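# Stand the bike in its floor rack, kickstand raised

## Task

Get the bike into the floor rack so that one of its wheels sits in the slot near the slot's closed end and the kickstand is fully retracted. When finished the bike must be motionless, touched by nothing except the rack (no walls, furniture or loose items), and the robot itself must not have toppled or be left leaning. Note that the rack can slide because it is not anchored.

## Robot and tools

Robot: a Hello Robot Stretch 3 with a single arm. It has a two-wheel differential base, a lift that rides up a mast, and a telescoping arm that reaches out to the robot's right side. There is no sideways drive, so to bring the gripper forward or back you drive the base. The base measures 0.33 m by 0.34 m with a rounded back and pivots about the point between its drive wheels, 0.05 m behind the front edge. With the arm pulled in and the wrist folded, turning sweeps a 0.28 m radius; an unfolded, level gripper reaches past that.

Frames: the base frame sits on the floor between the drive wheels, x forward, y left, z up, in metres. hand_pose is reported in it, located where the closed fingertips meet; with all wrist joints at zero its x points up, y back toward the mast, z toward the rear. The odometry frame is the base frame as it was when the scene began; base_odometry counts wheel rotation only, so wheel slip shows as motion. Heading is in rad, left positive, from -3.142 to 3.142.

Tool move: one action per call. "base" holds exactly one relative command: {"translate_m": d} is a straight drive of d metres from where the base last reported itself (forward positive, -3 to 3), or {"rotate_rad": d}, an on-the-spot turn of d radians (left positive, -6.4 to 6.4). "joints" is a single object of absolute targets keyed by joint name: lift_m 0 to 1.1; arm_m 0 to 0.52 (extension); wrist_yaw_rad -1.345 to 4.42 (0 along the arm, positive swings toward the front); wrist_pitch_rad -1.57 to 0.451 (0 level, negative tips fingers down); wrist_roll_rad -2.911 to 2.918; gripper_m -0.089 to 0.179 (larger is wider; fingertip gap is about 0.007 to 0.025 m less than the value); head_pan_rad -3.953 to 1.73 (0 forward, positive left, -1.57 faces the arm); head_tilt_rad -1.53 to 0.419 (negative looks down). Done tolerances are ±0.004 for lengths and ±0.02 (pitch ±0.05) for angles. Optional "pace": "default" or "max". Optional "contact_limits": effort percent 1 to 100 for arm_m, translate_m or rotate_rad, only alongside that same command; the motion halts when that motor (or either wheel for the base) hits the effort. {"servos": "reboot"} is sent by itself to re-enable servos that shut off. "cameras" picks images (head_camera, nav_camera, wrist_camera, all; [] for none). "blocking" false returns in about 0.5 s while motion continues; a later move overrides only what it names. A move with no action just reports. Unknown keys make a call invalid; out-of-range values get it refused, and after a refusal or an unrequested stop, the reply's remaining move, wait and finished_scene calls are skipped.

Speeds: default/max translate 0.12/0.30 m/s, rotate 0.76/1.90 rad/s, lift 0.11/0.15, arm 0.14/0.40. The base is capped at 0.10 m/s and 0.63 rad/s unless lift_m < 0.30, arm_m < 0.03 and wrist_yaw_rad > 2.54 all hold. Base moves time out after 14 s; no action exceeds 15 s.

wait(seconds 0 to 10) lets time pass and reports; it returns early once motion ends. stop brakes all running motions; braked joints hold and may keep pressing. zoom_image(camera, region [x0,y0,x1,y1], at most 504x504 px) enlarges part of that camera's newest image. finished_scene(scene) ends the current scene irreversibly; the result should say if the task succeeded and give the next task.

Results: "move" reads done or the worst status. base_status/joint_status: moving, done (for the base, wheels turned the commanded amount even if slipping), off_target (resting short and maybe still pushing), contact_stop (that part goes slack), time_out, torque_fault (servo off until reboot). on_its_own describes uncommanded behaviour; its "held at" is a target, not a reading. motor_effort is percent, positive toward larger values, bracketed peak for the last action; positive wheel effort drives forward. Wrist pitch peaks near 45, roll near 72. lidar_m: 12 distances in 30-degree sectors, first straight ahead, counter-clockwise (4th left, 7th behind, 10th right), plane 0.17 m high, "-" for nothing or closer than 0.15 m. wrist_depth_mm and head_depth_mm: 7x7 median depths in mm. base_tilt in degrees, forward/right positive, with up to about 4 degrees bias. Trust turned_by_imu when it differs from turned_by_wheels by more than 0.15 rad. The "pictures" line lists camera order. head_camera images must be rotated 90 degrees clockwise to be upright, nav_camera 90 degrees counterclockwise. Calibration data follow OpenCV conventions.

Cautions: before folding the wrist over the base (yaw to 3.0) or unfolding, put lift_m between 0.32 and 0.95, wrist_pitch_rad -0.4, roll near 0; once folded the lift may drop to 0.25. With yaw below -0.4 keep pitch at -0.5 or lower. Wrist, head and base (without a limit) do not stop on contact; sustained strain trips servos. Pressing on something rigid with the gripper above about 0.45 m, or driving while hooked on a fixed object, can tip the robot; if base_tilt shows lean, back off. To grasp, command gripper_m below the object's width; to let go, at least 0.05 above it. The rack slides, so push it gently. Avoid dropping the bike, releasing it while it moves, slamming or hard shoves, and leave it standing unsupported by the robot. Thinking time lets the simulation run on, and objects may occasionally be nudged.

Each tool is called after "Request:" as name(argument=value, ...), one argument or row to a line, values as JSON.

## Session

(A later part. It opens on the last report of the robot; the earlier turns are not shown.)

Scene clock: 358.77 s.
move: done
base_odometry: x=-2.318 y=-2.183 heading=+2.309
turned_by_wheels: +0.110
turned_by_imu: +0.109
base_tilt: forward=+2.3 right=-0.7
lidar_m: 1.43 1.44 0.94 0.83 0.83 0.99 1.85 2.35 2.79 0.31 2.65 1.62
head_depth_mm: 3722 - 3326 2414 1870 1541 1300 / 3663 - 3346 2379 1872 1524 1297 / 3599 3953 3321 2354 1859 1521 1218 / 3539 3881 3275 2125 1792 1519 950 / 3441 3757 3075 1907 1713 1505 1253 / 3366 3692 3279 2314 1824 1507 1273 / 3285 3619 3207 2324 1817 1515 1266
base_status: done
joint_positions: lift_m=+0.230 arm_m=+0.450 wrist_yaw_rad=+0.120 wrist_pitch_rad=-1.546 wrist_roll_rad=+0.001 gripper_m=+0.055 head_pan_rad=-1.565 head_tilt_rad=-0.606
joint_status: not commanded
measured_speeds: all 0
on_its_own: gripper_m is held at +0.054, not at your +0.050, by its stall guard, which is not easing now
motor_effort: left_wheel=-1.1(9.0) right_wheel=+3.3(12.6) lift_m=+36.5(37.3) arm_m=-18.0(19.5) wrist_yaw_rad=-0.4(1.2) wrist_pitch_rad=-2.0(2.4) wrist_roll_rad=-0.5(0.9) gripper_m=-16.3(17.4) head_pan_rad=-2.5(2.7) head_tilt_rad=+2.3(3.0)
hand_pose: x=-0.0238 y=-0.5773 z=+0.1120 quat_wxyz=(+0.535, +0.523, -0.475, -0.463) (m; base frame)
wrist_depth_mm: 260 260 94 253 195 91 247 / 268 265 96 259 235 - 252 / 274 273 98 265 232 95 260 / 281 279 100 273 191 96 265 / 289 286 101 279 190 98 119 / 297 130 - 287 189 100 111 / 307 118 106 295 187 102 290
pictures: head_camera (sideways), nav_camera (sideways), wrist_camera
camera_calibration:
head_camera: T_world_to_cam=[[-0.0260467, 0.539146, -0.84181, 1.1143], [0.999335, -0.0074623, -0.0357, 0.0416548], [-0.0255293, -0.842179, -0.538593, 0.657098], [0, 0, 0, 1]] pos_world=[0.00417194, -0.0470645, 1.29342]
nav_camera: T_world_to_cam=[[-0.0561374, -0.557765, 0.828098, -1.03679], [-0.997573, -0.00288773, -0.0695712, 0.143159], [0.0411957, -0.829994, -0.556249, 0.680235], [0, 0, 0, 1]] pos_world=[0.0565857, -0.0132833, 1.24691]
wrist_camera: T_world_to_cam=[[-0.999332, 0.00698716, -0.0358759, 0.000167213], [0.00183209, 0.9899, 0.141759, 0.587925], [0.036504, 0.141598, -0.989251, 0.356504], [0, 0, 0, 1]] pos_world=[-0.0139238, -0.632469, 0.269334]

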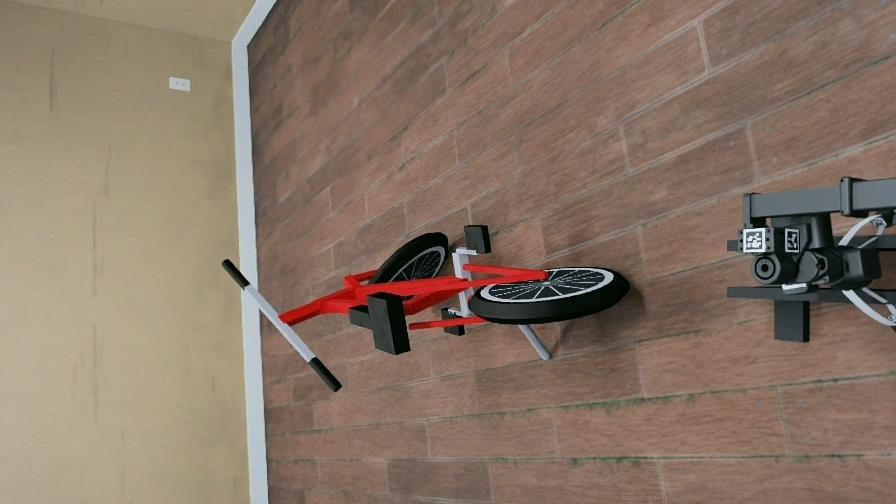

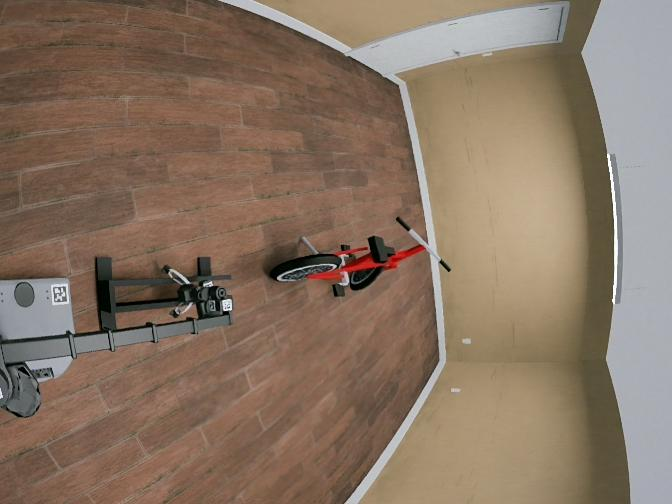

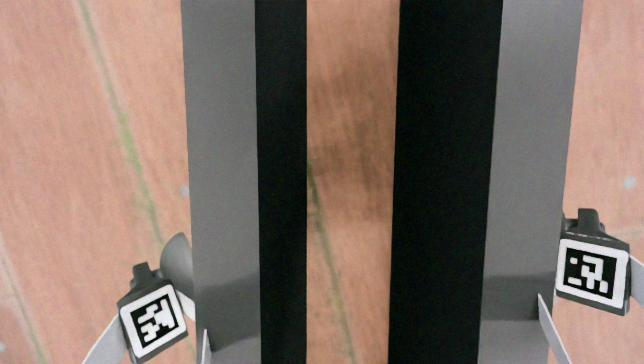

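Request:
move(
  base={"translate_m": 0.70},
  pace="max",
  cameras=["head_camera"],
)

Request:
zoom_image(
  camera="head_camera",
  region=[250, 50, 700, 350],
)

Scene clock: 462.90 s.
move: done
base_odometry: x=-2.789 y=-1.665 heading=+2.309
turned_by_wheels: +0.000
turned_by_imu: -0.005
base_tilt: forward=+2.3 right=-0.8
lidar_m: 0.75 0.75 0.89 0.98 0.98 1.17 2.16 3.04 1.31 0.31 1.40 0.85
head_depth_mm: 3540 - 3208 1951 1796 1541 1296 / 3577 3959 3319 2316 1872 1538 1291 / 3400 3790 3329 2369 1863 1537 1214 / 3403 3727 3227 2386 1839 1522 948 / 3335 3690 3285 2338 1847 1506 1254 / 3258 3534 3235 2333 1831 1507 1279 / 3168 3418 3188 2341 1827 1502 1261
base_status: done
joint_positions: lift_m=+0.230 arm_m=+0.450 wrist_yaw_rad=+0.120 wrist_pitch_rad=-1.546 wrist_roll_rad=+0.001 gripper_m=+0.055 head_pan_rad=-1.565 head_tilt_rad=-0.606
joint_status: not commanded
measured_speeds: all 0
on_its_own: gripper_m is held at +0.054, not at your +0.050, by its stall guard, which is not easing now
motor_effort: left_wheel=+0.3(5.1) right_wheel=+4.5(11.8) lift_m=+30.6(34.6) arm_m=-2.5(14.0) wrist_yaw_rad=-0.1(2.1) wrist_pitch_rad=-1.7(2.7) wrist_roll_rad=-0.4(0.8) gripper_m=-15.8(17.2) head_pan_rad=-2.0(2.8) head_tilt_rad=+2.2(3.4)
hand_pose: x=-0.0238 y=-0.5773 z=+0.1120 quat_wxyz=(+0.535, +0.523, -0.475, -0.463) (m; base frame)
wrist_depth_mm: 260 259 94 251 196 91 247 / 267 264 96 258 235 - 252 / 273 271 98 264 233 104 261 / 282 279 100 273 192 96 267 / 289 286 101 279 191 98 119 / 297 128 - 287 189 100 111 / 306 118 106 296 188 102 290
pictures: head_camera (sideways)
camera_calibration:
head_camera: T_world_to_cam=[[-0.0260468, 0.539146, -0.84181, 1.1143], [0.999335, -0.00746206, -0.0357, 0.0416548], [-0.0255291, -0.842179, -0.538593, 0.657098], [0, 0, 0, 1]] pos_world=[0.00417196, -0.0470645, 1.29342]

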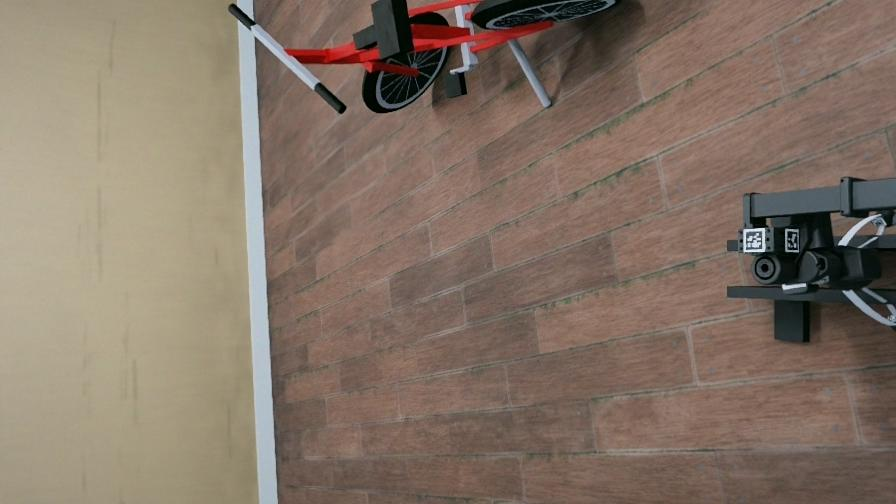

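Scaled by 1.120 from the camera's 896x504 image, which has a finer 1280x720 frame.

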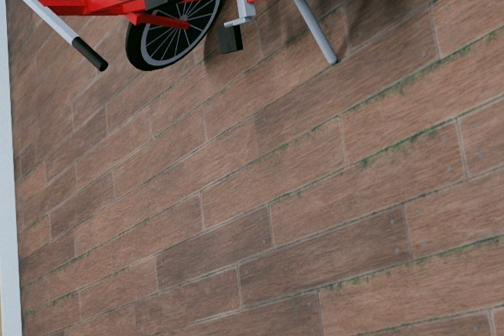

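Request:
move(
  base={"rotate_rad": -1.611},
  joints={"wrist_yaw_rad": 1.69},
  cameras=["head_camera"],
)

Request:
move(
  base={"translate_m": 0.55},
  pace="max",
  joints={"head_pan_rad": -1.2},
  cameras=["head_camera", "nav_camera"],
)

Scene clock: 474.87 s.
move: done
base_odometry: x=-2.789 y=-1.665 heading=+0.698
turned_by_wheels: -1.611
turned_by_imu: -1.601
base_tilt: forward=+2.3 right=-0.8
lidar_m: 2.16 1.49 0.86 0.75 0.75 0.87 0.98 0.98 0.57 0.55 3.03 1.31
head_depth_mm: 1568 1627 1695 1766 1765 1539 1294 / 1875 1964 2058 2152 1876 1535 1238 / 2280 2430 2592 2365 1859 1521 1048 / 2693 2964 3092 2367 1841 1518 993 / 2615 2962 3080 2342 1839 1517 1144 / 2587 2845 3062 2325 1849 1513 1252 / 2501 2730 2973 2331 1833 1503 1280
base_status: done
joint_positions: lift_m=+0.230 arm_m=+0.450 wrist_yaw_rad=+1.690 wrist_pitch_rad=-1.546 wrist_roll_rad=-0.001 gripper_m=+0.055 head_pan_rad=-1.565 head_tilt_rad=-0.606
joint_status: all done
measured_speeds: all 0
on_its_own: gripper_m is held at +0.054, not at your +0.050, by its stall guard, which is not easing now
motor_effort: left_wheel=+4.5(11.5) right_wheel=-2.9(11.3) lift_m=+35.3(35.5) arm_m=-6.7(6.8) wrist_yaw_rad=+1.0(6.4) wrist_pitch_rad=-2.1(2.6) wrist_roll_rad=+0.4(0.8) gripper_m=-16.4(16.9) head_pan_rad=-2.1(2.7) head_tilt_rad=+2.2(3.2)
hand_pose: x=-0.0391 y=-0.5973 z=+0.1120 quat_wxyz=(+0.706, +0.706, +0.034, +0.051) (m; base frame)
wrist_depth_mm: 261 260 94 253 198 91 245 / 269 266 97 260 237 - 252 / 276 273 98 265 234 104 259 / 283 281 100 272 193 96 264 / 291 287 101 278 192 98 119 / 298 130 - 287 190 101 111 / 307 119 106 295 189 103 287
pictures: head_camera (sideways)
camera_calibration:
head_camera: T_world_to_cam=[[-0.0260467, 0.539142, -0.841812, 1.1143], [0.999335, -0.00746235, -0.0356999, 0.0416547], [-0.0255292, -0.842182, -0.538589, 0.657092], [0, 0, 0, 1]] pos_world=[0.00417195, -0.0470646, 1.29342]

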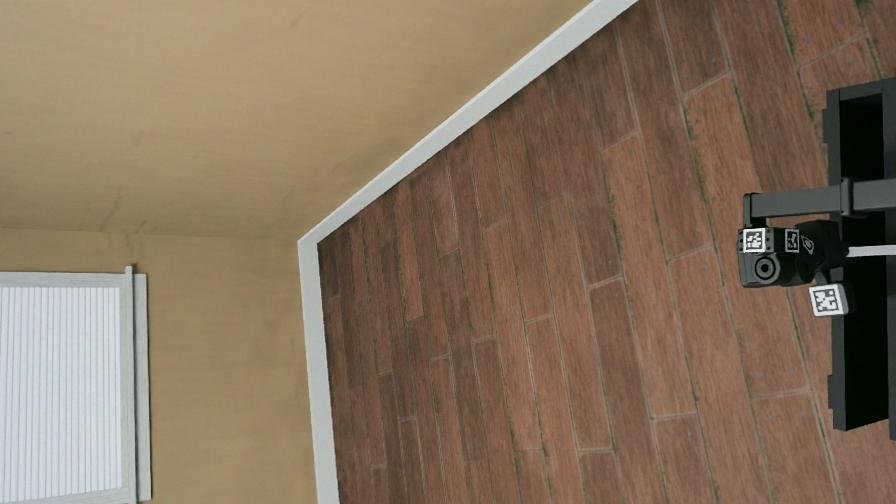

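Scene clock: 481.33 s.
move: done
base_odometry: x=-2.368 y=-1.311 heading=+0.698
turned_by_wheels: +0.000
turned_by_imu: -0.004
base_tilt: forward=+2.3 right=-0.7
lidar_m: 3.26 1.76 1.02 0.89 0.89 1.03 1.51 1.51 0.57 0.55 0.86 0.86
head_depth_mm: 2419 2656 2879 2419 1879 1533 1244 / 2475 2661 2955 2366 1855 1532 943 / 2489 2749 2911 2407 1854 1531 1284 / 2478 2734 2908 2364 1839 1523 1194 / 2512 2743 2975 2375 1833 1526 1282 / 2515 2768 2991 2312 1823 1514 1272 / 2543 2786 2961 2321 1837 1502 1271
base_status: done
joint_positions: lift_m=+0.230 arm_m=+0.450 wrist_yaw_rad=+1.690 wrist_pitch_rad=-1.546 wrist_roll_rad=-0.001 gripper_m=+0.055 head_pan_rad=-1.206 head_tilt_rad=-0.606
joint_status: all done
measured_speeds: all 0
on_its_own: gripper_m is held at +0.054, not at your +0.050, by its stall guard, which is not easing now
motor_effort: left_wheel=+4.7(9.6) right_wheel=+0.0(7.5) lift_m=+37.5(37.9) arm_m=-18.6(20.0) wrist_yaw_rad=+1.1(2.1) wrist_pitch_rad=-2.1(2.6) wrist_roll_rad=+0.6(0.6) gripper_m=-15.5(17.4) head_pan_rad=+2.9(3.7) head_tilt_rad=+2.1(3.4)
hand_pose: x=-0.0391 y=-0.5973 z=+0.1120 quat_wxyz=(+0.706, +0.706, +0.034, +0.051) (m; base frame)
wrist_depth_mm: 263 260 95 254 198 91 246 / 269 267 96 258 236 - 252 / 276 272 98 266 233 104 259 / 284 281 100 272 192 96 266 / 291 287 101 279 190 98 119 / 299 130 - 286 190 101 111 / 307 118 106 295 188 103 285
pictures: head_camera (sideways), nav_camera (sideways)
camera_calibration:
head_camera: T_world_to_cam=[[-0.213976, 0.495536, -0.841818, 1.11546], [0.938128, 0.344443, -0.0356998, 0.0420279], [0.272268, -0.797373, -0.538579, 0.655263], [0, 0, 0, 1]] pos_world=[0.020846, -0.0447365, 1.29342]
nav_camera: T_world_to_cam=[[0.143589, -0.541868, 0.828107, -1.03802], [-0.932839, -0.353514, -0.0695712, 0.142764], [0.330446, -0.762501, -0.556236, 0.678453], [0, 0, 0, 1]] pos_world=[0.0580326, 0.00531822, 1.24691]

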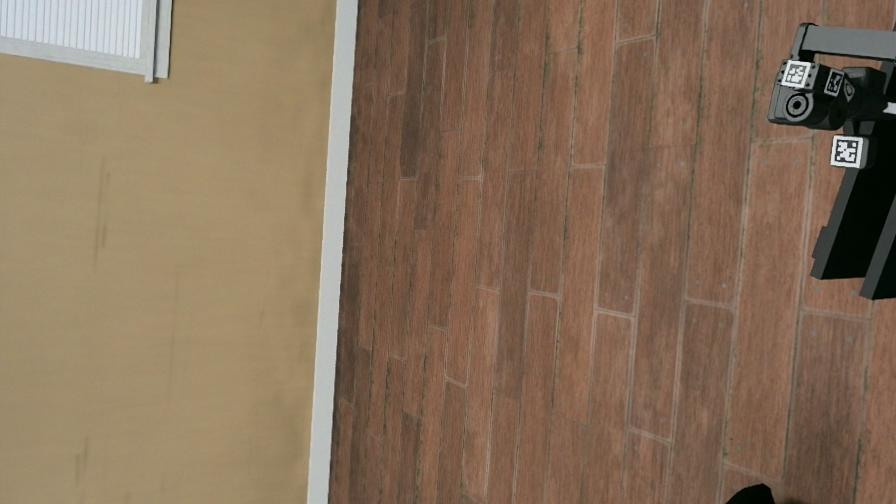

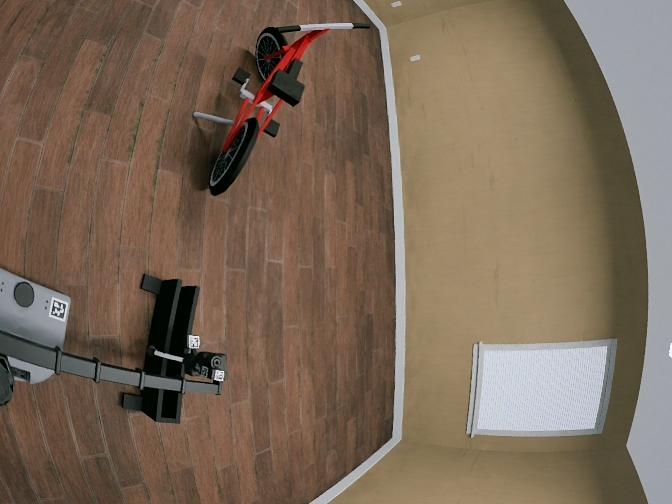

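Request:
move(
  joints={"head_pan_rad": -0.7, "head_tilt_rad": -0.75},
  cameras=["head_camera"],
)

Request:
zoom_image(
  camera="head_camera",
  region=[350, 50, 850, 504],
)

Scene clock: 484.60 s.
move: done
base_odometry: x=-2.368 y=-1.311 heading=+0.698
turned_by_wheels: +0.000
turned_by_imu: -0.001
base_tilt: forward=+2.3 right=-0.7
lidar_m: 3.27 1.77 1.03 0.89 0.89 1.03 1.51 1.51 0.57 0.55 0.86 0.86
head_depth_mm: 2566 2881 2537 1994 1663 1397 1099 / 2691 3010 2541 1990 1646 1400 1149 / 2822 3147 2496 1991 1631 1388 1212 / 2983 3188 2478 1952 1598 1390 1202 / 3202 3366 2513 1903 1493 1379 1198 / 3404 3291 2489 1531 1577 1377 1198 / 3627 3310 2348 1820 1601 1370 1197
base_status: not commanded
joint_positions: lift_m=+0.230 arm_m=+0.450 wrist_yaw_rad=+1.690 wrist_pitch_rad=-1.546 wrist_roll_rad=-0.001 gripper_m=+0.055 head_pan_rad=-0.706 head_tilt_rad=-0.740
joint_status: all done
measured_speeds: all 0
on_its_own: gripper_m is held at +0.054, not at your +0.050, by its stall guard, which is not easing now
motor_effort: left_wheel=+4.9(4.9) right_wheel=+0.3(0.8) lift_m=+36.8(37.1) arm_m=-18.3(18.7) wrist_yaw_rad=+1.1(1.4) wrist_pitch_rad=-2.1(2.5) wrist_roll_rad=+0.4(0.6) gripper_m=-16.3(16.9) head_pan_rad=+3.1(5.4) head_tilt_rad=-4.4(5.9)
hand_pose: x=-0.0391 y=-0.5973 z=+0.1120 quat_wxyz=(+0.706, +0.706, +0.034, +0.051) (m; base frame)
wrist_depth_mm: 263 259 94 252 198 91 245 / 269 266 96 258 236 - 252 / 276 273 98 266 234 104 259 / 284 281 100 271 192 96 264 / 290 287 101 278 191 98 119 / 298 130 - 287 189 101 111 / 306 119 106 297 190 102 286
pictures: head_camera (sideways)
camera_calibration:
head_camera: T_world_to_cam=[[-0.507392, 0.402247, -0.76207, 1.01328], [0.654487, 0.755159, -0.0371631, 0.0456569], [0.560535, -0.517622, -0.646427, 0.793808], [0, 0, 0, 1]] pos_world=[0.0392923, -0.0311765, 1.28703]

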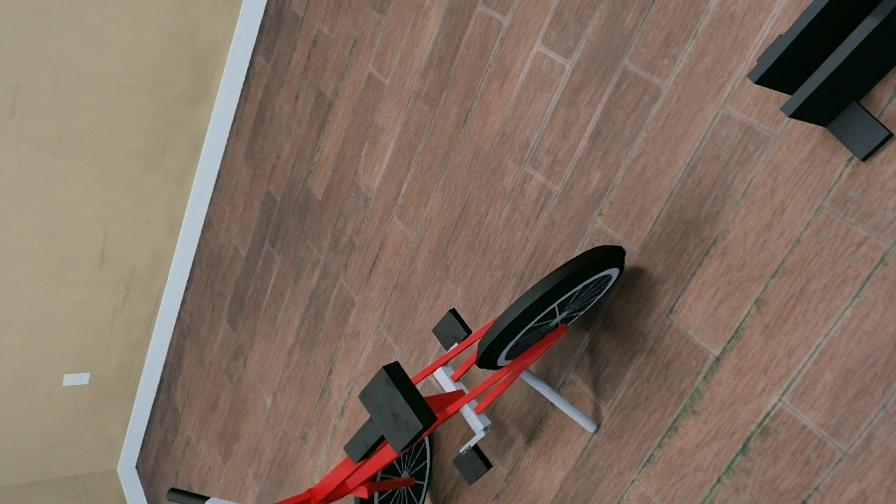

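Scaled by 1.008 from the camera's 896x504 image, which has a finer 1280x720 frame.

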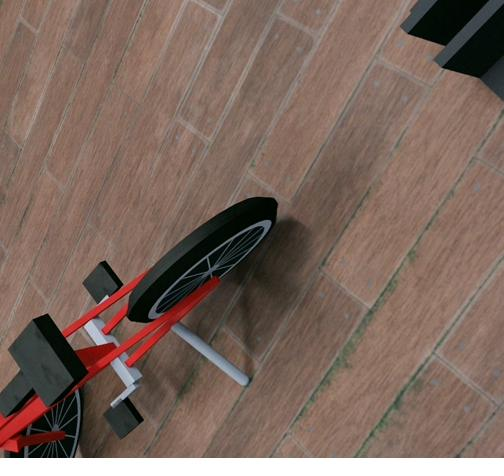

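Request:
move(
  joints={"lift_m": 0.209},
  cameras=[],
)

Request:
move(
  joints={"gripper_m": 0.179},
  cameras=["wrist_camera"],
)

Request:
move(
  joints={"lift_m": 0.45},
  cameras=["wrist_camera"],
)

Request:
move(
  joints={"wrist_yaw_rad": 0.0, "wrist_roll_rad": 1.57},
  cameras=["wrist_camera","head_camera"],
)

Scene clock: 523.10 s.
move: contact_stop
base_odometry: x=-2.368 y=-1.311 heading=+0.698
turned_by_wheels: +0.000
turned_by_imu: +0.000
base_tilt: forward=+2.3 right=-0.8
lidar_m: 3.27 1.76 1.02 0.89 0.89 1.03 1.51 1.52 1.76 2.89 0.86 0.86
head_depth_mm: 2557 2776 2568 2003 1640 1402 1116 / 2725 2957 2498 2000 1648 1400 1159 / 2861 3089 2516 1982 1641 1402 1209 / 3055 3245 2493 1976 1586 1386 1207 / 3253 3384 2477 1915 1498 1384 1206 / 3444 3391 2445 1451 1570 1366 1196 / 3673 3295 2344 1829 1601 1369 1193
base_status: not commanded
joint_positions: lift_m=+0.215 arm_m=+0.450 wrist_yaw_rad=+1.689 wrist_pitch_rad=-1.552 wrist_roll_rad=-0.001 gripper_m=+0.055 head_pan_rad=-0.706 head_tilt_rad=-0.741
joint_status: lift_m contact_stop (moved -0.015 of -0.021)
measured_speeds: translate_m=+0.000 rotate_rad=+0.000 lift_m=+0.004 arm_m=+0.000 wrist_yaw_rad=+0.000 wrist_pitch_rad=+0.000 wrist_roll_rad=+0.000 head_pan_rad=+0.000 head_tilt_rad=+0.000
on_its_own: gripper_m is held at +0.054, not at your +0.050, by its stall guard, which is not easing now; lift_m is slack since a contact_stop (your +0.209 is given up)
motor_effort: left_wheel=+5.2(5.2) right_wheel=-3.2(3.2) lift_m=+20.5(33.4) arm_m=-17.2(18.0) wrist_yaw_rad=+1.0(1.9) wrist_pitch_rad=-0.9(2.6) wrist_roll_rad=+0.4(0.8) gripper_m=-15.9(16.8) head_pan_rad=+2.6(3.3) head_tilt_rad=-4.1(5.1)
hand_pose: x=-0.0405 y=-0.5975 z=+0.0974 quat_wxyz=(+0.706, +0.706, +0.036, +0.049) (m; base frame)
wrist_depth_mm: 247 245 90 241 190 88 233 / 254 252 93 246 225 103 239 / 262 260 95 252 187 92 246 / 269 266 98 260 185 95 253 / 276 273 100 268 185 97 119 / 285 131 121 274 219 100 111 / 290 118 106 281 217 102 274
pictures: none
No camera images: "cameras" was empty.

not run: a stop that you did not command came earlier in this reply.

not run: a stop that you did not command came earlier in this reply.

not run: a stop that you did not command came earlier in this reply.

Request:
move(
  joints={"gripper_m": 0.179},
  cameras=["wrist_camera"],
)

Request:
move(
  joints={"lift_m": 0.45},
  cameras=["wrist_camera"],
)

Request:
move(
  joints={"wrist_yaw_rad": 0.0, "wrist_roll_rad": 1.57, "head_pan_rad":-1.57},
  cameras=["wrist_camera","head_camera"],
)

Scene clock: 529.03 s.
move: done
base_odometry: x=-2.368 y=-1.311 heading=+0.698
turned_by_wheels: +0.000
turned_by_imu: -0.001
base_tilt: forward=+2.3 right=-0.8
lidar_m: 3.27 1.77 1.02 0.89 0.89 1.03 1.51 1.51 1.75 2.89 0.87 0.86
head_depth_mm: 2568 2842 2542 1994 1646 1402 1121 / 2692 2997 2519 1995 1636 1397 1155 / 2847 3102 2530 1973 1631 1392 1213 / 3017 3174 2494 1953 1593 1378 1200 / 3254 3358 2469 1903 1509 1369 1209 / 3391 3255 2456 1463 1578 1378 1196 / 3680 3267 2335 1824 1598 1362 1189
base_status: not commanded
joint_positions: lift_m=+0.216 arm_m=+0.450 wrist_yaw_rad=+1.689 wrist_pitch_rad=-1.551 wrist_roll_rad=+0.001 gripper_m=+0.179 head_pan_rad=-0.706 head_tilt_rad=-0.741
joint_status: all done
measured_speeds: all 0
on_its_own: lift_m is slack since a contact_stop (your +0.209 is given up)
motor_effort: left_wheel=+4.7(5.1) right_wheel=-3.2(3.6) lift_m=+26.3(26.6) arm_m=-12.7(14.5) wrist_yaw_rad=+1.7(2.0) wrist_pitch_rad=-1.6(1.8) wrist_roll_rad=-0.6(0.8) gripper_m=+1.2(83.2) head_pan_rad=+2.9(3.1) head_tilt_rad=-3.7(4.7)
hand_pose: x=-0.0403 y=-0.5974 z=+0.0982 quat_wxyz=(+0.706, +0.706, +0.035, +0.048) (m; base frame)
wrist_depth_mm: 248 246 90 241 191 87 232 / 254 252 92 246 226 103 239 / 261 259 95 251 188 92 245 / 268 267 97 260 186 94 251 / 275 273 100 266 224 96 131 / 284 141 120 273 186 100 115 / 289 122 106 281 220 102 274
pictures: wrist_camera
camera_calibration:
wrist_camera: T_world_to_cam=[[-0.00963586, -0.999331, -0.035277, -0.578085], [-0.989219, 0.00437101, 0.146381, -0.0192809], [-0.146129, 0.0363072, -0.988599, 0.276006], [0, 0, 0, 1]] pos_world=[0.0156891, -0.587635, 0.255288]

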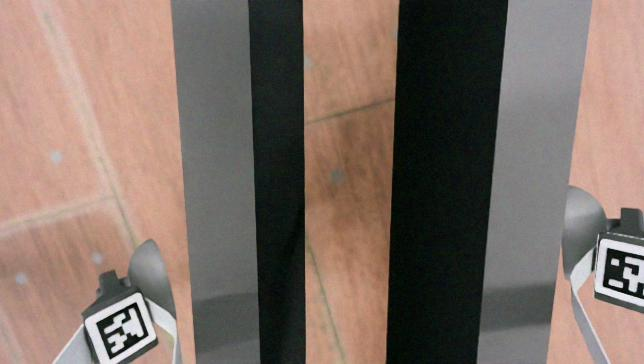

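Scene clock: 532.00 s.
move: done
base_odometry: x=-2.368 y=-1.311 heading=+0.698
turned_by_wheels: +0.000
turned_by_imu: -0.001
base_tilt: forward=+2.3 right=-0.8
lidar_m: 3.28 1.76 1.03 0.89 0.89 1.03 1.51 1.51 1.76 2.89 0.86 0.86
head_depth_mm: 2574 2795 2553 2013 1651 1403 1119 / 2708 2957 2543 1988 1634 1396 1152 / 2833 3088 2493 1978 1643 1388 1208 / 3060 3223 2499 1949 1592 1388 1199 / 3230 3328 2454 1889 1506 1377 1200 / 3403 3304 2470 1462 1576 1378 1201 / 3670 3262 2353 1836 1598 1371 1183
base_status: not commanded
joint_positions: lift_m=+0.450 arm_m=+0.450 wrist_yaw_rad=+1.689 wrist_pitch_rad=-1.551 wrist_roll_rad=+0.001 gripper_m=+0.179 head_pan_rad=-0.706 head_tilt_rad=-0.741
joint_status: all done
measured_speeds: all 0
motor_effort: left_wheel=+4.8(5.0) right_wheel=-3.4(3.7) lift_m=+30.1(31.8) arm_m=-10.0(12.8) wrist_yaw_rad=+1.9(2.5) wrist_pitch_rad=-1.5(1.8) wrist_roll_rad=-0.6(0.7) gripper_m=+0.8(2.0) head_pan_rad=+2.5(3.3) head_tilt_rad=-4.0(4.7)
hand_pose: x=-0.0403 y=-0.5974 z=+0.3320 quat_wxyz=(+0.706, +0.706, +0.035, +0.048) (m; base frame)
wrist_depth_mm: 483 477 470 464 462 456 454 / 487 489 484 476 472 467 467 / 506 499 496 490 484 483 474 / 517 516 509 504 499 495 490 / 532 524 519 518 510 508 132 / 548 142 540 534 532 528 112 / 562 125 560 374 546 542 533
pictures: wrist_camera
camera_calibration:
wrist_camera: T_world_to_cam=[[-0.00963605, -0.999331, -0.035277, -0.569835], [-0.989219, 0.0043712, 0.146381, -0.0535143], [-0.146129, 0.0363072, -0.988599, 0.507204], [0, 0, 0, 1]] pos_world=[0.0156891, -0.587635, 0.489153]

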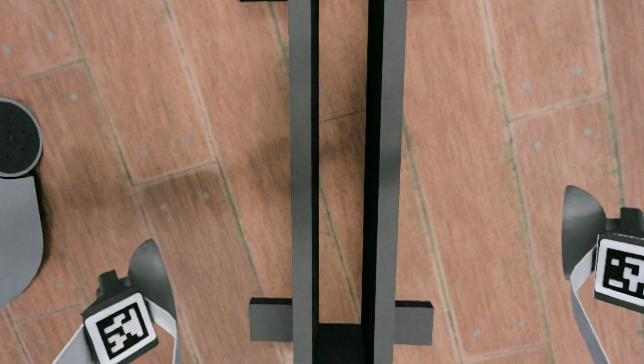

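Scene clock: 533.87 s.
move: done
base_odometry: x=-2.368 y=-1.311 heading=+0.698
turned_by_wheels: +0.000
turned_by_imu: +0.000
base_tilt: forward=+2.3 right=-0.7
lidar_m: 3.27 1.76 1.03 0.89 0.89 1.03 1.51 1.52 1.76 2.89 0.86 0.86
head_depth_mm: 2455 2542 2474 2002 1659 1395 1215 / 2751 2985 2545 1980 1632 1398 1175 / 2739 3055 2506 1971 908 703 604 / 2635 2957 2502 1972 835 1210 1161 / 2576 2916 2452 1959 1611 1381 1155 / 2529 2807 2460 1946 1617 1369 1156 / 2452 2726 2440 1940 1594 1370 1197
base_status: not commanded
joint_positions: lift_m=+0.450 arm_m=+0.450 wrist_yaw_rad=+0.002 wrist_pitch_rad=-1.551 wrist_roll_rad=+1.566 gripper_m=+0.179 head_pan_rad=-1.564 head_tilt_rad=-0.741
joint_status: all done
measured_speeds: all 0
motor_effort: left_wheel=+4.6(5.0) right_wheel=-3.0(3.7) lift_m=+29.9(30.3) arm_m=-8.5(10.3) wrist_yaw_rad=-0.9(4.1) wrist_pitch_rad=-0.9(1.7) wrist_roll_rad=+1.3(5.4) gripper_m=+1.1(1.4) head_pan_rad=-2.9(4.4) head_tilt_rad=-3.9(4.9)
hand_pose: x=-0.0216 y=-0.5756 z=+0.3320 quat_wxyz=(+0.003, +0.002, -0.714, -0.700) (m; base frame)
wrist_depth_mm: 480 474 465 465 464 459 452 / 499 487 487 477 474 470 469 / 506 499 495 481 486 480 474 / 525 518 510 502 499 493 491 / 537 528 522 515 514 504 132 / 549 141 540 531 530 524 112 / 563 125 560 547 544 539 531
pictures: head_camera (sideways), wrist_camera
camera_calibration:
head_camera: T_world_to_cam=[[-0.0270521, 0.647744, -0.761378, 1.00945], [0.999307, -0.00195863, -0.0371721, 0.0435651], [-0.0255693, -0.761856, -0.647242, 0.798443], [0, 0, 0, 1]] pos_world=[0.00418843, -0.0454818, 1.28698]
wrist_camera: T_world_to_cam=[[0.119688, 0.991419, -0.0525585, 0.6066], [0.979956, -0.109481, 0.166436, -0.0648273], [0.159254, -0.0714255, -0.98465, 0.452403], [0, 0, 0, 1]] pos_world=[-0.0811219, -0.57618, 0.488131]

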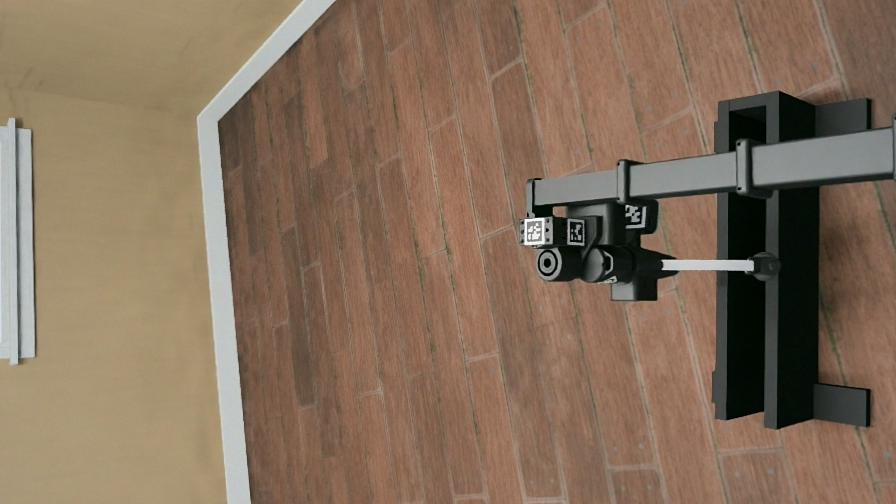

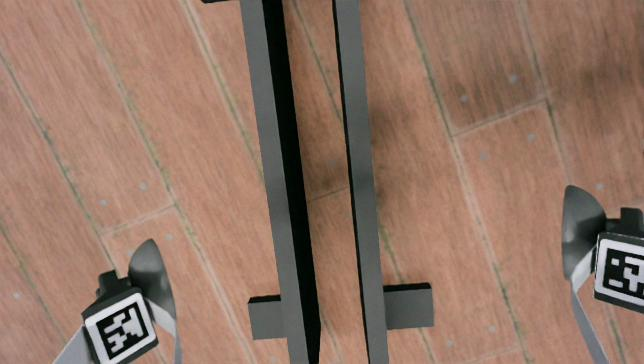

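Request:
move(
  base={"translate_m": -0.03},
  joints={"wrist_roll_rad": 1.50, "arm_m": 0.485},
  cameras=[],
)

Request:
move(
  joints={"lift_m": 0.32},
  cameras=["wrist_camera","head_camera"],
)

Scene clock: 563.33 s.
move: done
base_odometry: x=-2.391 y=-1.330 heading=+0.698
turned_by_wheels: +0.000
turned_by_imu: -0.001
base_tilt: forward=+2.3 right=-0.8
lidar_m: 3.31 1.75 1.02 0.88 0.88 1.03 1.49 1.48 1.72 2.90 2.90 0.88
head_depth_mm: 2394 2493 2446 1998 1644 1397 1217 / 2775 2966 2519 1984 1634 1396 1191 / 2770 3025 2518 1958 873 704 606 / 2646 2947 2477 1974 863 1259 1159 / 2593 2888 2478 1949 1612 1379 1158 / 2510 2815 2427 1936 1598 1384 1146 / 2446 2743 2472 1910 1601 1362 1175
base_status: done
joint_positions: lift_m=+0.450 arm_m=+0.485 wrist_yaw_rad=+0.001 wrist_pitch_rad=-1.551 wrist_roll_rad=+1.505 gripper_m=+0.179 head_pan_rad=-1.565 head_tilt_rad=-0.741
joint_status: all done
measured_speeds: all 0
motor_effort: left_wheel=+0.5(3.7) right_wheel=-2.2(7.5) lift_m=+29.5(29.8) arm_m=+18.6(21.3) wrist_yaw_rad=-1.5(2.3) wrist_pitch_rad=-1.3(1.5) wrist_roll_rad=-1.6(5.6) gripper_m=+0.8(1.3) head_pan_rad=-2.4(2.9) head_tilt_rad=-4.5(4.7)
hand_pose: x=-0.0216 y=-0.6106 z=+0.3320 quat_wxyz=(+0.024, +0.023, -0.713, -0.700) (m; base frame)
wrist_depth_mm: 484 475 473 467 464 455 455 / 497 491 486 476 470 468 468 / 508 507 495 493 481 485 476 / 521 519 512 505 494 494 488 / 539 535 532 519 516 509 132 / 549 142 547 534 527 524 112 / 568 125 555 544 547 538 532
pictures: none
No camera images: "cameras" was empty.

Scene clock: 565.33 s.
move: done
base_odometry: x=-2.391 y=-1.330 heading=+0.698
turned_by_wheels: +0.000
turned_by_imu: +0.000
base_tilt: forward=+2.3 right=-0.8
lidar_m: 3.30 1.75 1.02 0.88 0.88 1.02 1.48 1.48 1.72 2.89 2.90 0.88
head_depth_mm: 2386 2528 2438 1993 1652 1402 1209 / 2743 2984 2522 1984 1634 1396 1187 / 2704 3045 2499 1981 1634 1189 733 / 2684 2947 2472 1956 982 1191 1159 / 2580 2899 2445 1943 1624 1253 1168 / 2515 2772 2477 1945 1602 1367 1151 / 2467 2712 2435 1930 1590 1368 1176
base_status: not commanded
joint_positions: lift_m=+0.320 arm_m=+0.485 wrist_yaw_rad=+0.001 wrist_pitch_rad=-1.551 wrist_roll_rad=+1.505 gripper_m=+0.179 head_pan_rad=-1.565 head_tilt_rad=-0.741
joint_status: all done
measured_speeds: all 0
motor_effort: left_wheel=+0.6(0.9) right_wheel=-2.4(2.8) lift_m=+23.5(28.2) arm_m=+13.6(18.7) wrist_yaw_rad=-1.9(2.0) wrist_pitch_rad=-1.0(1.7) wrist_roll_rad=-1.7(1.8) gripper_m=+0.7(1.3) head_pan_rad=-2.3(2.9) head_tilt_rad=-3.7(4.8)
hand_pose: x=-0.0216 y=-0.6106 z=+0.2020 quat_wxyz=(+0.024, +0.023, -0.713, -0.700) (m; base frame)
wrist_depth_mm: 351 348 344 337 214 334 331 / 359 357 354 345 217 343 341 / 372 368 362 355 223 353 348 / 378 377 373 364 230 361 356 / 392 384 385 290 234 372 132 / 403 142 393 386 242 384 112 / 411 123 408 398 253 393 386
pictures: head_camera (sideways), wrist_camera
camera_calibration:
head_camera: T_world_to_cam=[[-0.0269535, 0.647748, -0.761378, 1.00945], [0.999307, -0.00211076, -0.0371721, 0.0435651], [-0.0256853, -0.761852, -0.647242, 0.798444], [0, 0, 0, 1]] pos_world=[0.00418151, -0.0454816, 1.28698]
wrist_camera: T_world_to_cam=[[0.0593461, 0.99685, -0.052616, 0.636506], [0.984981, -0.0499151, 0.165291, -0.0103105], [0.162144, -0.0616351, -0.98484, 0.327973], [0, 0, 0, 1]] pos_world=[-0.0807974, -0.614801, 0.358196]

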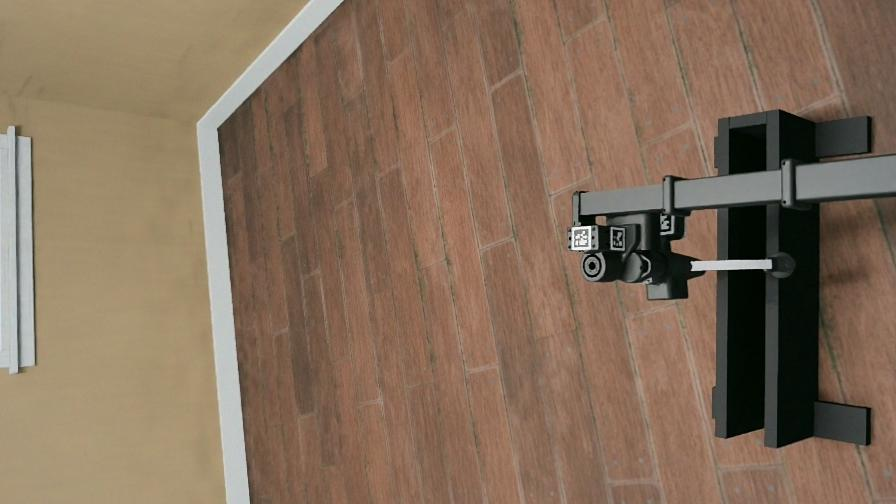

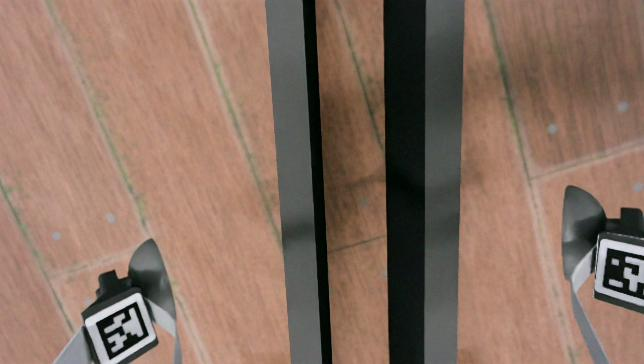

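Request:
move(
  joints={"lift_m": 0.215},
  cameras=[],
)

Request:
move(
  joints={"gripper_m": 0.03},
  cameras=[],
)

Request:
move(
  joints={"lift_m": 0.26},
  cameras=["wrist_camera","head_camera"],
)

Scene clock: 573.47 s.
move: done
base_odometry: x=-2.391 y=-1.330 heading=+0.698
turned_by_wheels: +0.000
turned_by_imu: -0.001
base_tilt: forward=+2.3 right=-0.8
lidar_m: 3.29 1.75 1.02 0.88 0.88 1.02 1.49 1.48 1.73 2.90 2.90 0.88
head_depth_mm: 2383 2537 2463 1983 1650 1401 1221 / 2728 2995 2532 1971 1646 1397 1192 / 2735 3003 2519 1977 1646 1214 854 / 2675 2939 2492 1953 1615 1062 1157 / 2583 2862 2463 1962 1625 1368 1155 / 2509 2835 2474 1931 1611 1374 1154 / 2452 2771 2436 1926 1602 1359 1182
base_status: not commanded
joint_positions: lift_m=+0.215 arm_m=+0.485 wrist_yaw_rad=+0.001 wrist_pitch_rad=-1.557 wrist_roll_rad=+1.504 gripper_m=+0.179 head_pan_rad=-1.565 head_tilt_rad=-0.741
joint_status: all done
measured_speeds: all 0
motor_effort: left_wheel=+0.6(0.8) right_wheel=-2.4(2.8) lift_m=+23.4(26.4) arm_m=+1.6(6.2) wrist_yaw_rad=-0.3(2.4) wrist_pitch_rad=+0.3(1.9) wrist_roll_rad=-1.8(1.8) gripper_m=+0.4(1.8) head_pan_rad=-2.4(2.9) head_tilt_rad=-4.2(4.9)
hand_pose: x=-0.0216 y=-0.6092 z=+0.0971 quat_wxyz=(+0.024, +0.023, -0.711, -0.702) (m; base frame)
wrist_depth_mm: 246 245 88 239 227 100 233 / 252 250 - 245 235 89 237 / 258 257 93 250 205 112 244 / 264 265 95 256 213 113 250 / 274 271 98 265 257 106 96 / 282 141 - 272 268 99 109 / 287 123 103 281 232 119 274
pictures: none
No camera images: "cameras" was empty.

Scene clock: 575.63 s.
move: done
base_odometry: x=-2.391 y=-1.330 heading=+0.698
turned_by_wheels: +0.000
turned_by_imu: -0.001
base_tilt: forward=+2.2 right=-0.8
lidar_m: 3.29 1.75 1.02 0.88 0.88 1.02 1.48 1.48 1.72 2.89 2.90 0.88
head_depth_mm: 2382 2510 2447 2009 1659 1397 1219 / 2742 2991 2514 1990 1637 1395 1190 / 2719 3048 2533 1964 1628 1233 850 / 2670 2912 2478 1948 1635 1059 1176 / 2542 2930 2487 1955 1611 1381 1172 / 2528 2844 2492 1948 1608 1378 1165 / 2434 2726 2411 1920 1593 1366 1176
base_status: not commanded
joint_positions: lift_m=+0.215 arm_m=+0.485 wrist_yaw_rad=+0.001 wrist_pitch_rad=-1.557 wrist_roll_rad=+1.503 gripper_m=+0.033 head_pan_rad=-1.565 head_tilt_rad=-0.741
joint_status: all done
measured_speeds: all 0
motor_effort: left_wheel=+0.5(0.8) right_wheel=-2.4(2.7) lift_m=+14.7(27.7) arm_m=-3.6(3.7) wrist_yaw_rad=-1.3(1.9) wrist_pitch_rad=+0.0(0.7) wrist_roll_rad=-1.1(1.8) gripper_m=-50.6(98.7) head_pan_rad=-2.1(2.8) head_tilt_rad=-3.8(4.7)
hand_pose: x=-0.0216 y=-0.6092 z=+0.0972 quat_wxyz=(+0.025, +0.024, -0.711, -0.702) (m; base frame)
wrist_depth_mm: 246 244 89 241 206 97 235 / 253 253 127 246 213 89 239 / 260 258 95 252 184 100 247 / 268 266 97 258 190 102 254 / 277 272 99 266 194 96 120 / 283 136 103 273 199 98 108 / 292 118 105 281 208 102 275
pictures: none
No camera images: "cameras" was empty.

Scene clock: 576.87 s.
move: done
base_odometry: x=-2.391 y=-1.330 heading=+0.698
turned_by_wheels: +0.000
turned_by_imu: +0.000
base_tilt: forward=+2.3 right=-0.8
lidar_m: 3.29 1.75 1.02 0.88 0.88 1.02 1.48 1.48 0.58 0.56 0.58 0.89
head_depth_mm: 2400 2524 2421 2001 1657 1419 1218 / 2735 3029 2512 1995 1631 1395 1171 / 2738 3054 2491 1988 1630 1147 810 / 2661 2935 2489 1956 1613 1054 1178 / 2579 2903 2445 1955 1615 1236 1177 / 2525 2805 2437 1946 1613 1363 1155 / 2464 2747 2437 1927 1607 1371 1185
base_status: not commanded
joint_positions: lift_m=+0.260 arm_m=+0.485 wrist_yaw_rad=+0.001 wrist_pitch_rad=-1.548 wrist_roll_rad=+1.503 gripper_m=+0.035 head_pan_rad=-1.565 head_tilt_rad=-0.741
joint_status: all done
measured_speeds: all 0
on_its_own: gripper_m is held at +0.035, not at your +0.030, by its stall guard, which is not easing now
motor_effort: left_wheel=+0.4(0.8) right_wheel=-2.2(2.7) lift_m=+37.5(39.0) arm_m=-7.0(7.1) wrist_yaw_rad=-1.2(2.1) wrist_pitch_rad=-1.7(2.1) wrist_roll_rad=-0.9(1.3) gripper_m=-16.5(50.9) head_pan_rad=-2.0(2.9) head_tilt_rad=-4.5(4.8)
hand_pose: x=-0.0216 y=-0.6114 z=+0.1420 quat_wxyz=(+0.025, +0.024, -0.714, -0.699) (m; base frame)
wrist_depth_mm: 291 79 85 281 162 79 79 / 297 - 81 288 167 82 276 / 307 87 92 295 172 86 287 / 314 314 91 303 179 89 295 / 323 321 95 313 184 94 119 / 334 128 99 321 190 99 111 / 341 118 105 326 196 104 321
pictures: head_camera (sideways), wrist_camera
camera_calibration:
head_camera: T_world_to_cam=[[-0.0269084, 0.647774, -0.761357, 1.00942], [0.999306, -0.0021794, -0.0371724, 0.0435655], [-0.0257386, -0.76183, -0.647266, 0.798475], [0, 0, 0, 1]] pos_world=[0.00417833, -0.045481, 1.28698]
wrist_camera: T_world_to_cam=[[0.057816, 0.99679, -0.0553877, 0.634382], [0.985061, -0.0479453, 0.165395, 0.0007669], [0.162209, -0.0641228, -0.984671, 0.267244], [0, 0, 0, 1]] pos_world=[-0.0807821, -0.615173, 0.298157]

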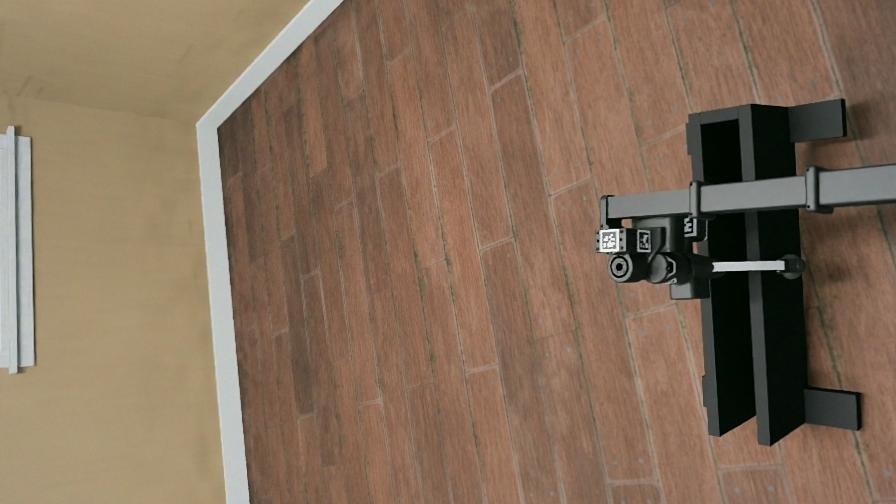

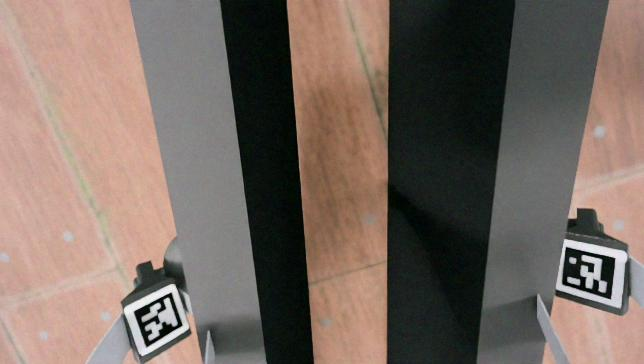

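Request:
move(
  joints={"lift_m": 0.275, "wrist_pitch_rad": -1.35, "arm_m": 0.445, "head_pan_rad": -1.05, "head_tilt_rad": -0.8},
  cameras=["wrist_camera","head_camera"],
)

Scene clock: 583.80 s.
move: done
base_odometry: x=-2.391 y=-1.330 heading=+0.698
turned_by_wheels: +0.000
turned_by_imu: -0.001
base_tilt: forward=+2.3 right=-0.8
lidar_m: 3.30 1.75 1.02 0.88 0.88 1.03 1.48 1.49 0.58 0.56 0.58 0.88
head_depth_mm: 2490 2722 2341 1896 1580 905 769 / 2525 2800 2345 1863 1577 1230 1166 / 2567 2844 2267 1868 1578 1227 1182 / 2649 2827 2302 1877 1562 1325 1188 / 2671 2886 2289 1856 1549 1341 1183 / 2734 2932 2282 1839 1554 1334 1169 / 2845 2901 2236 1829 1438 1327 1166
base_status: not commanded
joint_positions: lift_m=+0.275 arm_m=+0.445 wrist_yaw_rad=+0.000 wrist_pitch_rad=-1.363 wrist_roll_rad=+1.501 gripper_m=+0.035 head_pan_rad=-1.056 head_tilt_rad=-0.790
joint_status: all done
measured_speeds: all 0
on_its_own: gripper_m is held at +0.035, not at your +0.030, by its stall guard, which is not easing now
motor_effort: left_wheel=+0.7(0.8) right_wheel=-1.8(2.4) lift_m=+32.1(39.3) arm_m=-19.3(21.5) wrist_yaw_rad=-0.7(1.6) wrist_pitch_rad=+2.3(5.3) wrist_roll_rad=-0.6(1.2) gripper_m=-17.9(18.4) head_pan_rad=+2.8(4.0) head_tilt_rad=-4.8(8.5)
hand_pose: x=-0.0216 y=-0.6189 z=+0.1580 quat_wxyz=(+0.027, +0.022, -0.776, -0.630) (m; base frame)
wrist_depth_mm: 364 81 81 298 172 80 80 / 375 - 106 307 176 83 258 / 386 89 89 315 178 86 267 / 399 380 92 323 183 91 274 / 418 397 96 330 188 94 119 / 428 129 102 340 195 99 108 / 454 118 105 352 207 104 297
pictures: head_camera (sideways), wrist_camera
camera_calibration:
head_camera: T_world_to_cam=[[-0.356975, 0.584067, -0.728995, 0.969258], [0.872816, 0.486605, -0.0375362, 0.0448083], [0.332809, -0.649678, -0.683489, 0.843404], [0, 0, 0, 1]] pos_world=[0.0261993, -0.0399746, 1.28472]
wrist_camera: T_world_to_cam=[[0.0572514, 0.969593, -0.237932, 0.654805], [0.985097, -0.0161463, 0.171238, 0.0165045], [0.162189, -0.244189, -0.956068, 0.166532], [0, 0, 0, 1]] pos_world=[-0.0807568, -0.593962, 0.312189]

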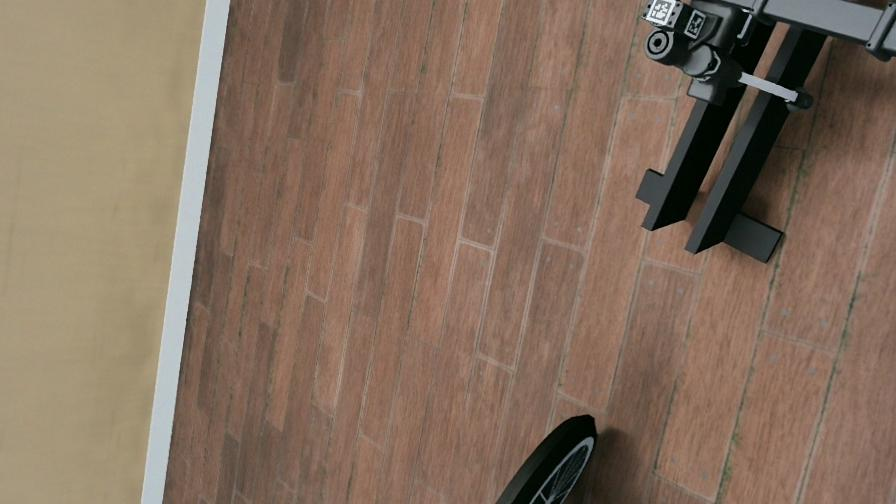

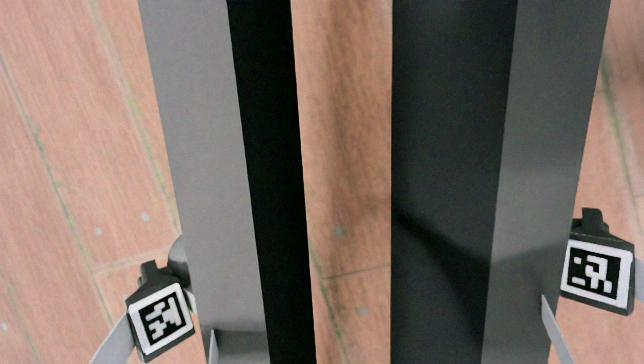

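Request:
move(
  base={"translate_m": 0.24},
  joints={"arm_m": 0.41, "head_pan_rad": -1.05, "head_tilt_rad": -0.85},
  cameras=["head_camera"],
)

Request:
zoom_image(
  camera="head_camera",
  region=[450, 80, 850, 480],
)

Scene clock: 602.47 s.
move: done
base_odometry: x=-2.207 y=-1.176 heading=+0.698
turned_by_wheels: +0.000
turned_by_imu: -0.002
base_tilt: forward=+2.3 right=-0.8
lidar_m: 3.06 1.88 1.09 0.94 0.94 1.10 1.72 1.71 0.54 0.53 0.55 0.82
head_depth_mm: 2456 2677 2175 1794 1539 884 751 / 2541 2734 2168 1790 1518 1141 1165 / 2574 2742 2143 1779 1507 1248 1163 / 2587 2690 2134 1768 1512 1272 1154 / 2689 2667 2121 1743 1440 1307 1159 / 2774 2665 2129 1743 1404 1303 1155 / 2791 2648 2081 1616 1424 1293 1146
base_status: done
joint_positions: lift_m=+0.275 arm_m=+0.410 wrist_yaw_rad=+0.000 wrist_pitch_rad=-1.363 wrist_roll_rad=+1.501 gripper_m=+0.035 head_pan_rad=-1.055 head_tilt_rad=-0.839
joint_status: all done
measured_speeds: all 0
on_its_own: gripper_m is held at +0.035, not at your +0.030, by its stall guard, which is not easing now
motor_effort: left_wheel=+3.7(7.7) right_wheel=+2.1(8.1) lift_m=+33.3(33.5) arm_m=-16.2(21.3) wrist_yaw_rad=+0.4(2.0) wrist_pitch_rad=+2.0(2.9) wrist_roll_rad=-0.6(0.8) gripper_m=-17.2(18.9) head_pan_rad=+2.6(4.3) head_tilt_rad=-4.1(8.6)
hand_pose: x=-0.0216 y=-0.5839 z=+0.1579 quat_wxyz=(+0.027, +0.022, -0.776, -0.630) (m; base frame)
wrist_depth_mm: 362 81 81 299 172 80 80 / 373 - 105 308 177 83 257 / 385 89 89 316 178 86 267 / 400 381 92 324 183 91 274 / 416 397 96 332 188 94 119 / 425 129 102 338 195 98 108 / 454 118 105 348 203 104 299
pictures: head_camera (sideways)
camera_calibration:
head_camera: T_world_to_cam=[[-0.374405, 0.6146, -0.694326, 0.924182], [0.871814, 0.488375, -0.0378153, 0.0451754], [0.31585, -0.619481, -0.718667, 0.88926], [0, 0, 0, 1]] pos_world=[0.0257608, -0.0391848, 1.28247]

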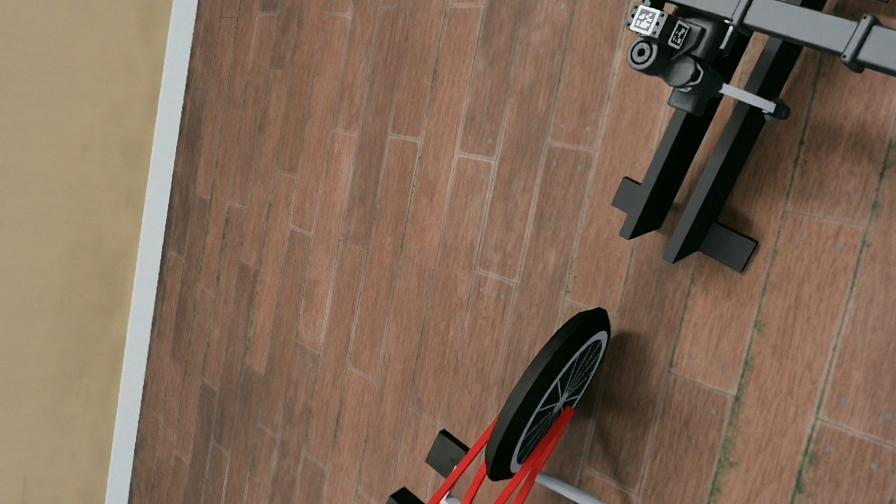

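Scaled by 1.260 from the camera's 896x504 image, which has a finer 1280x720 frame.

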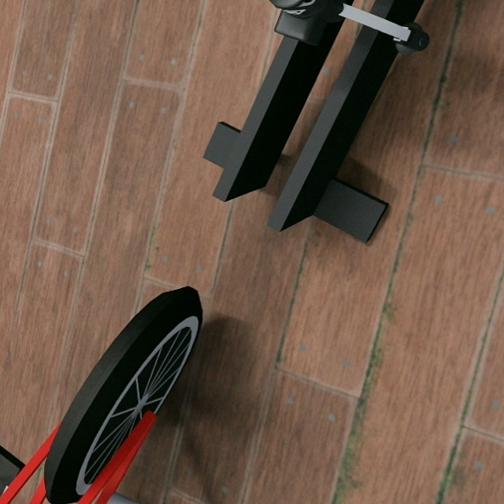

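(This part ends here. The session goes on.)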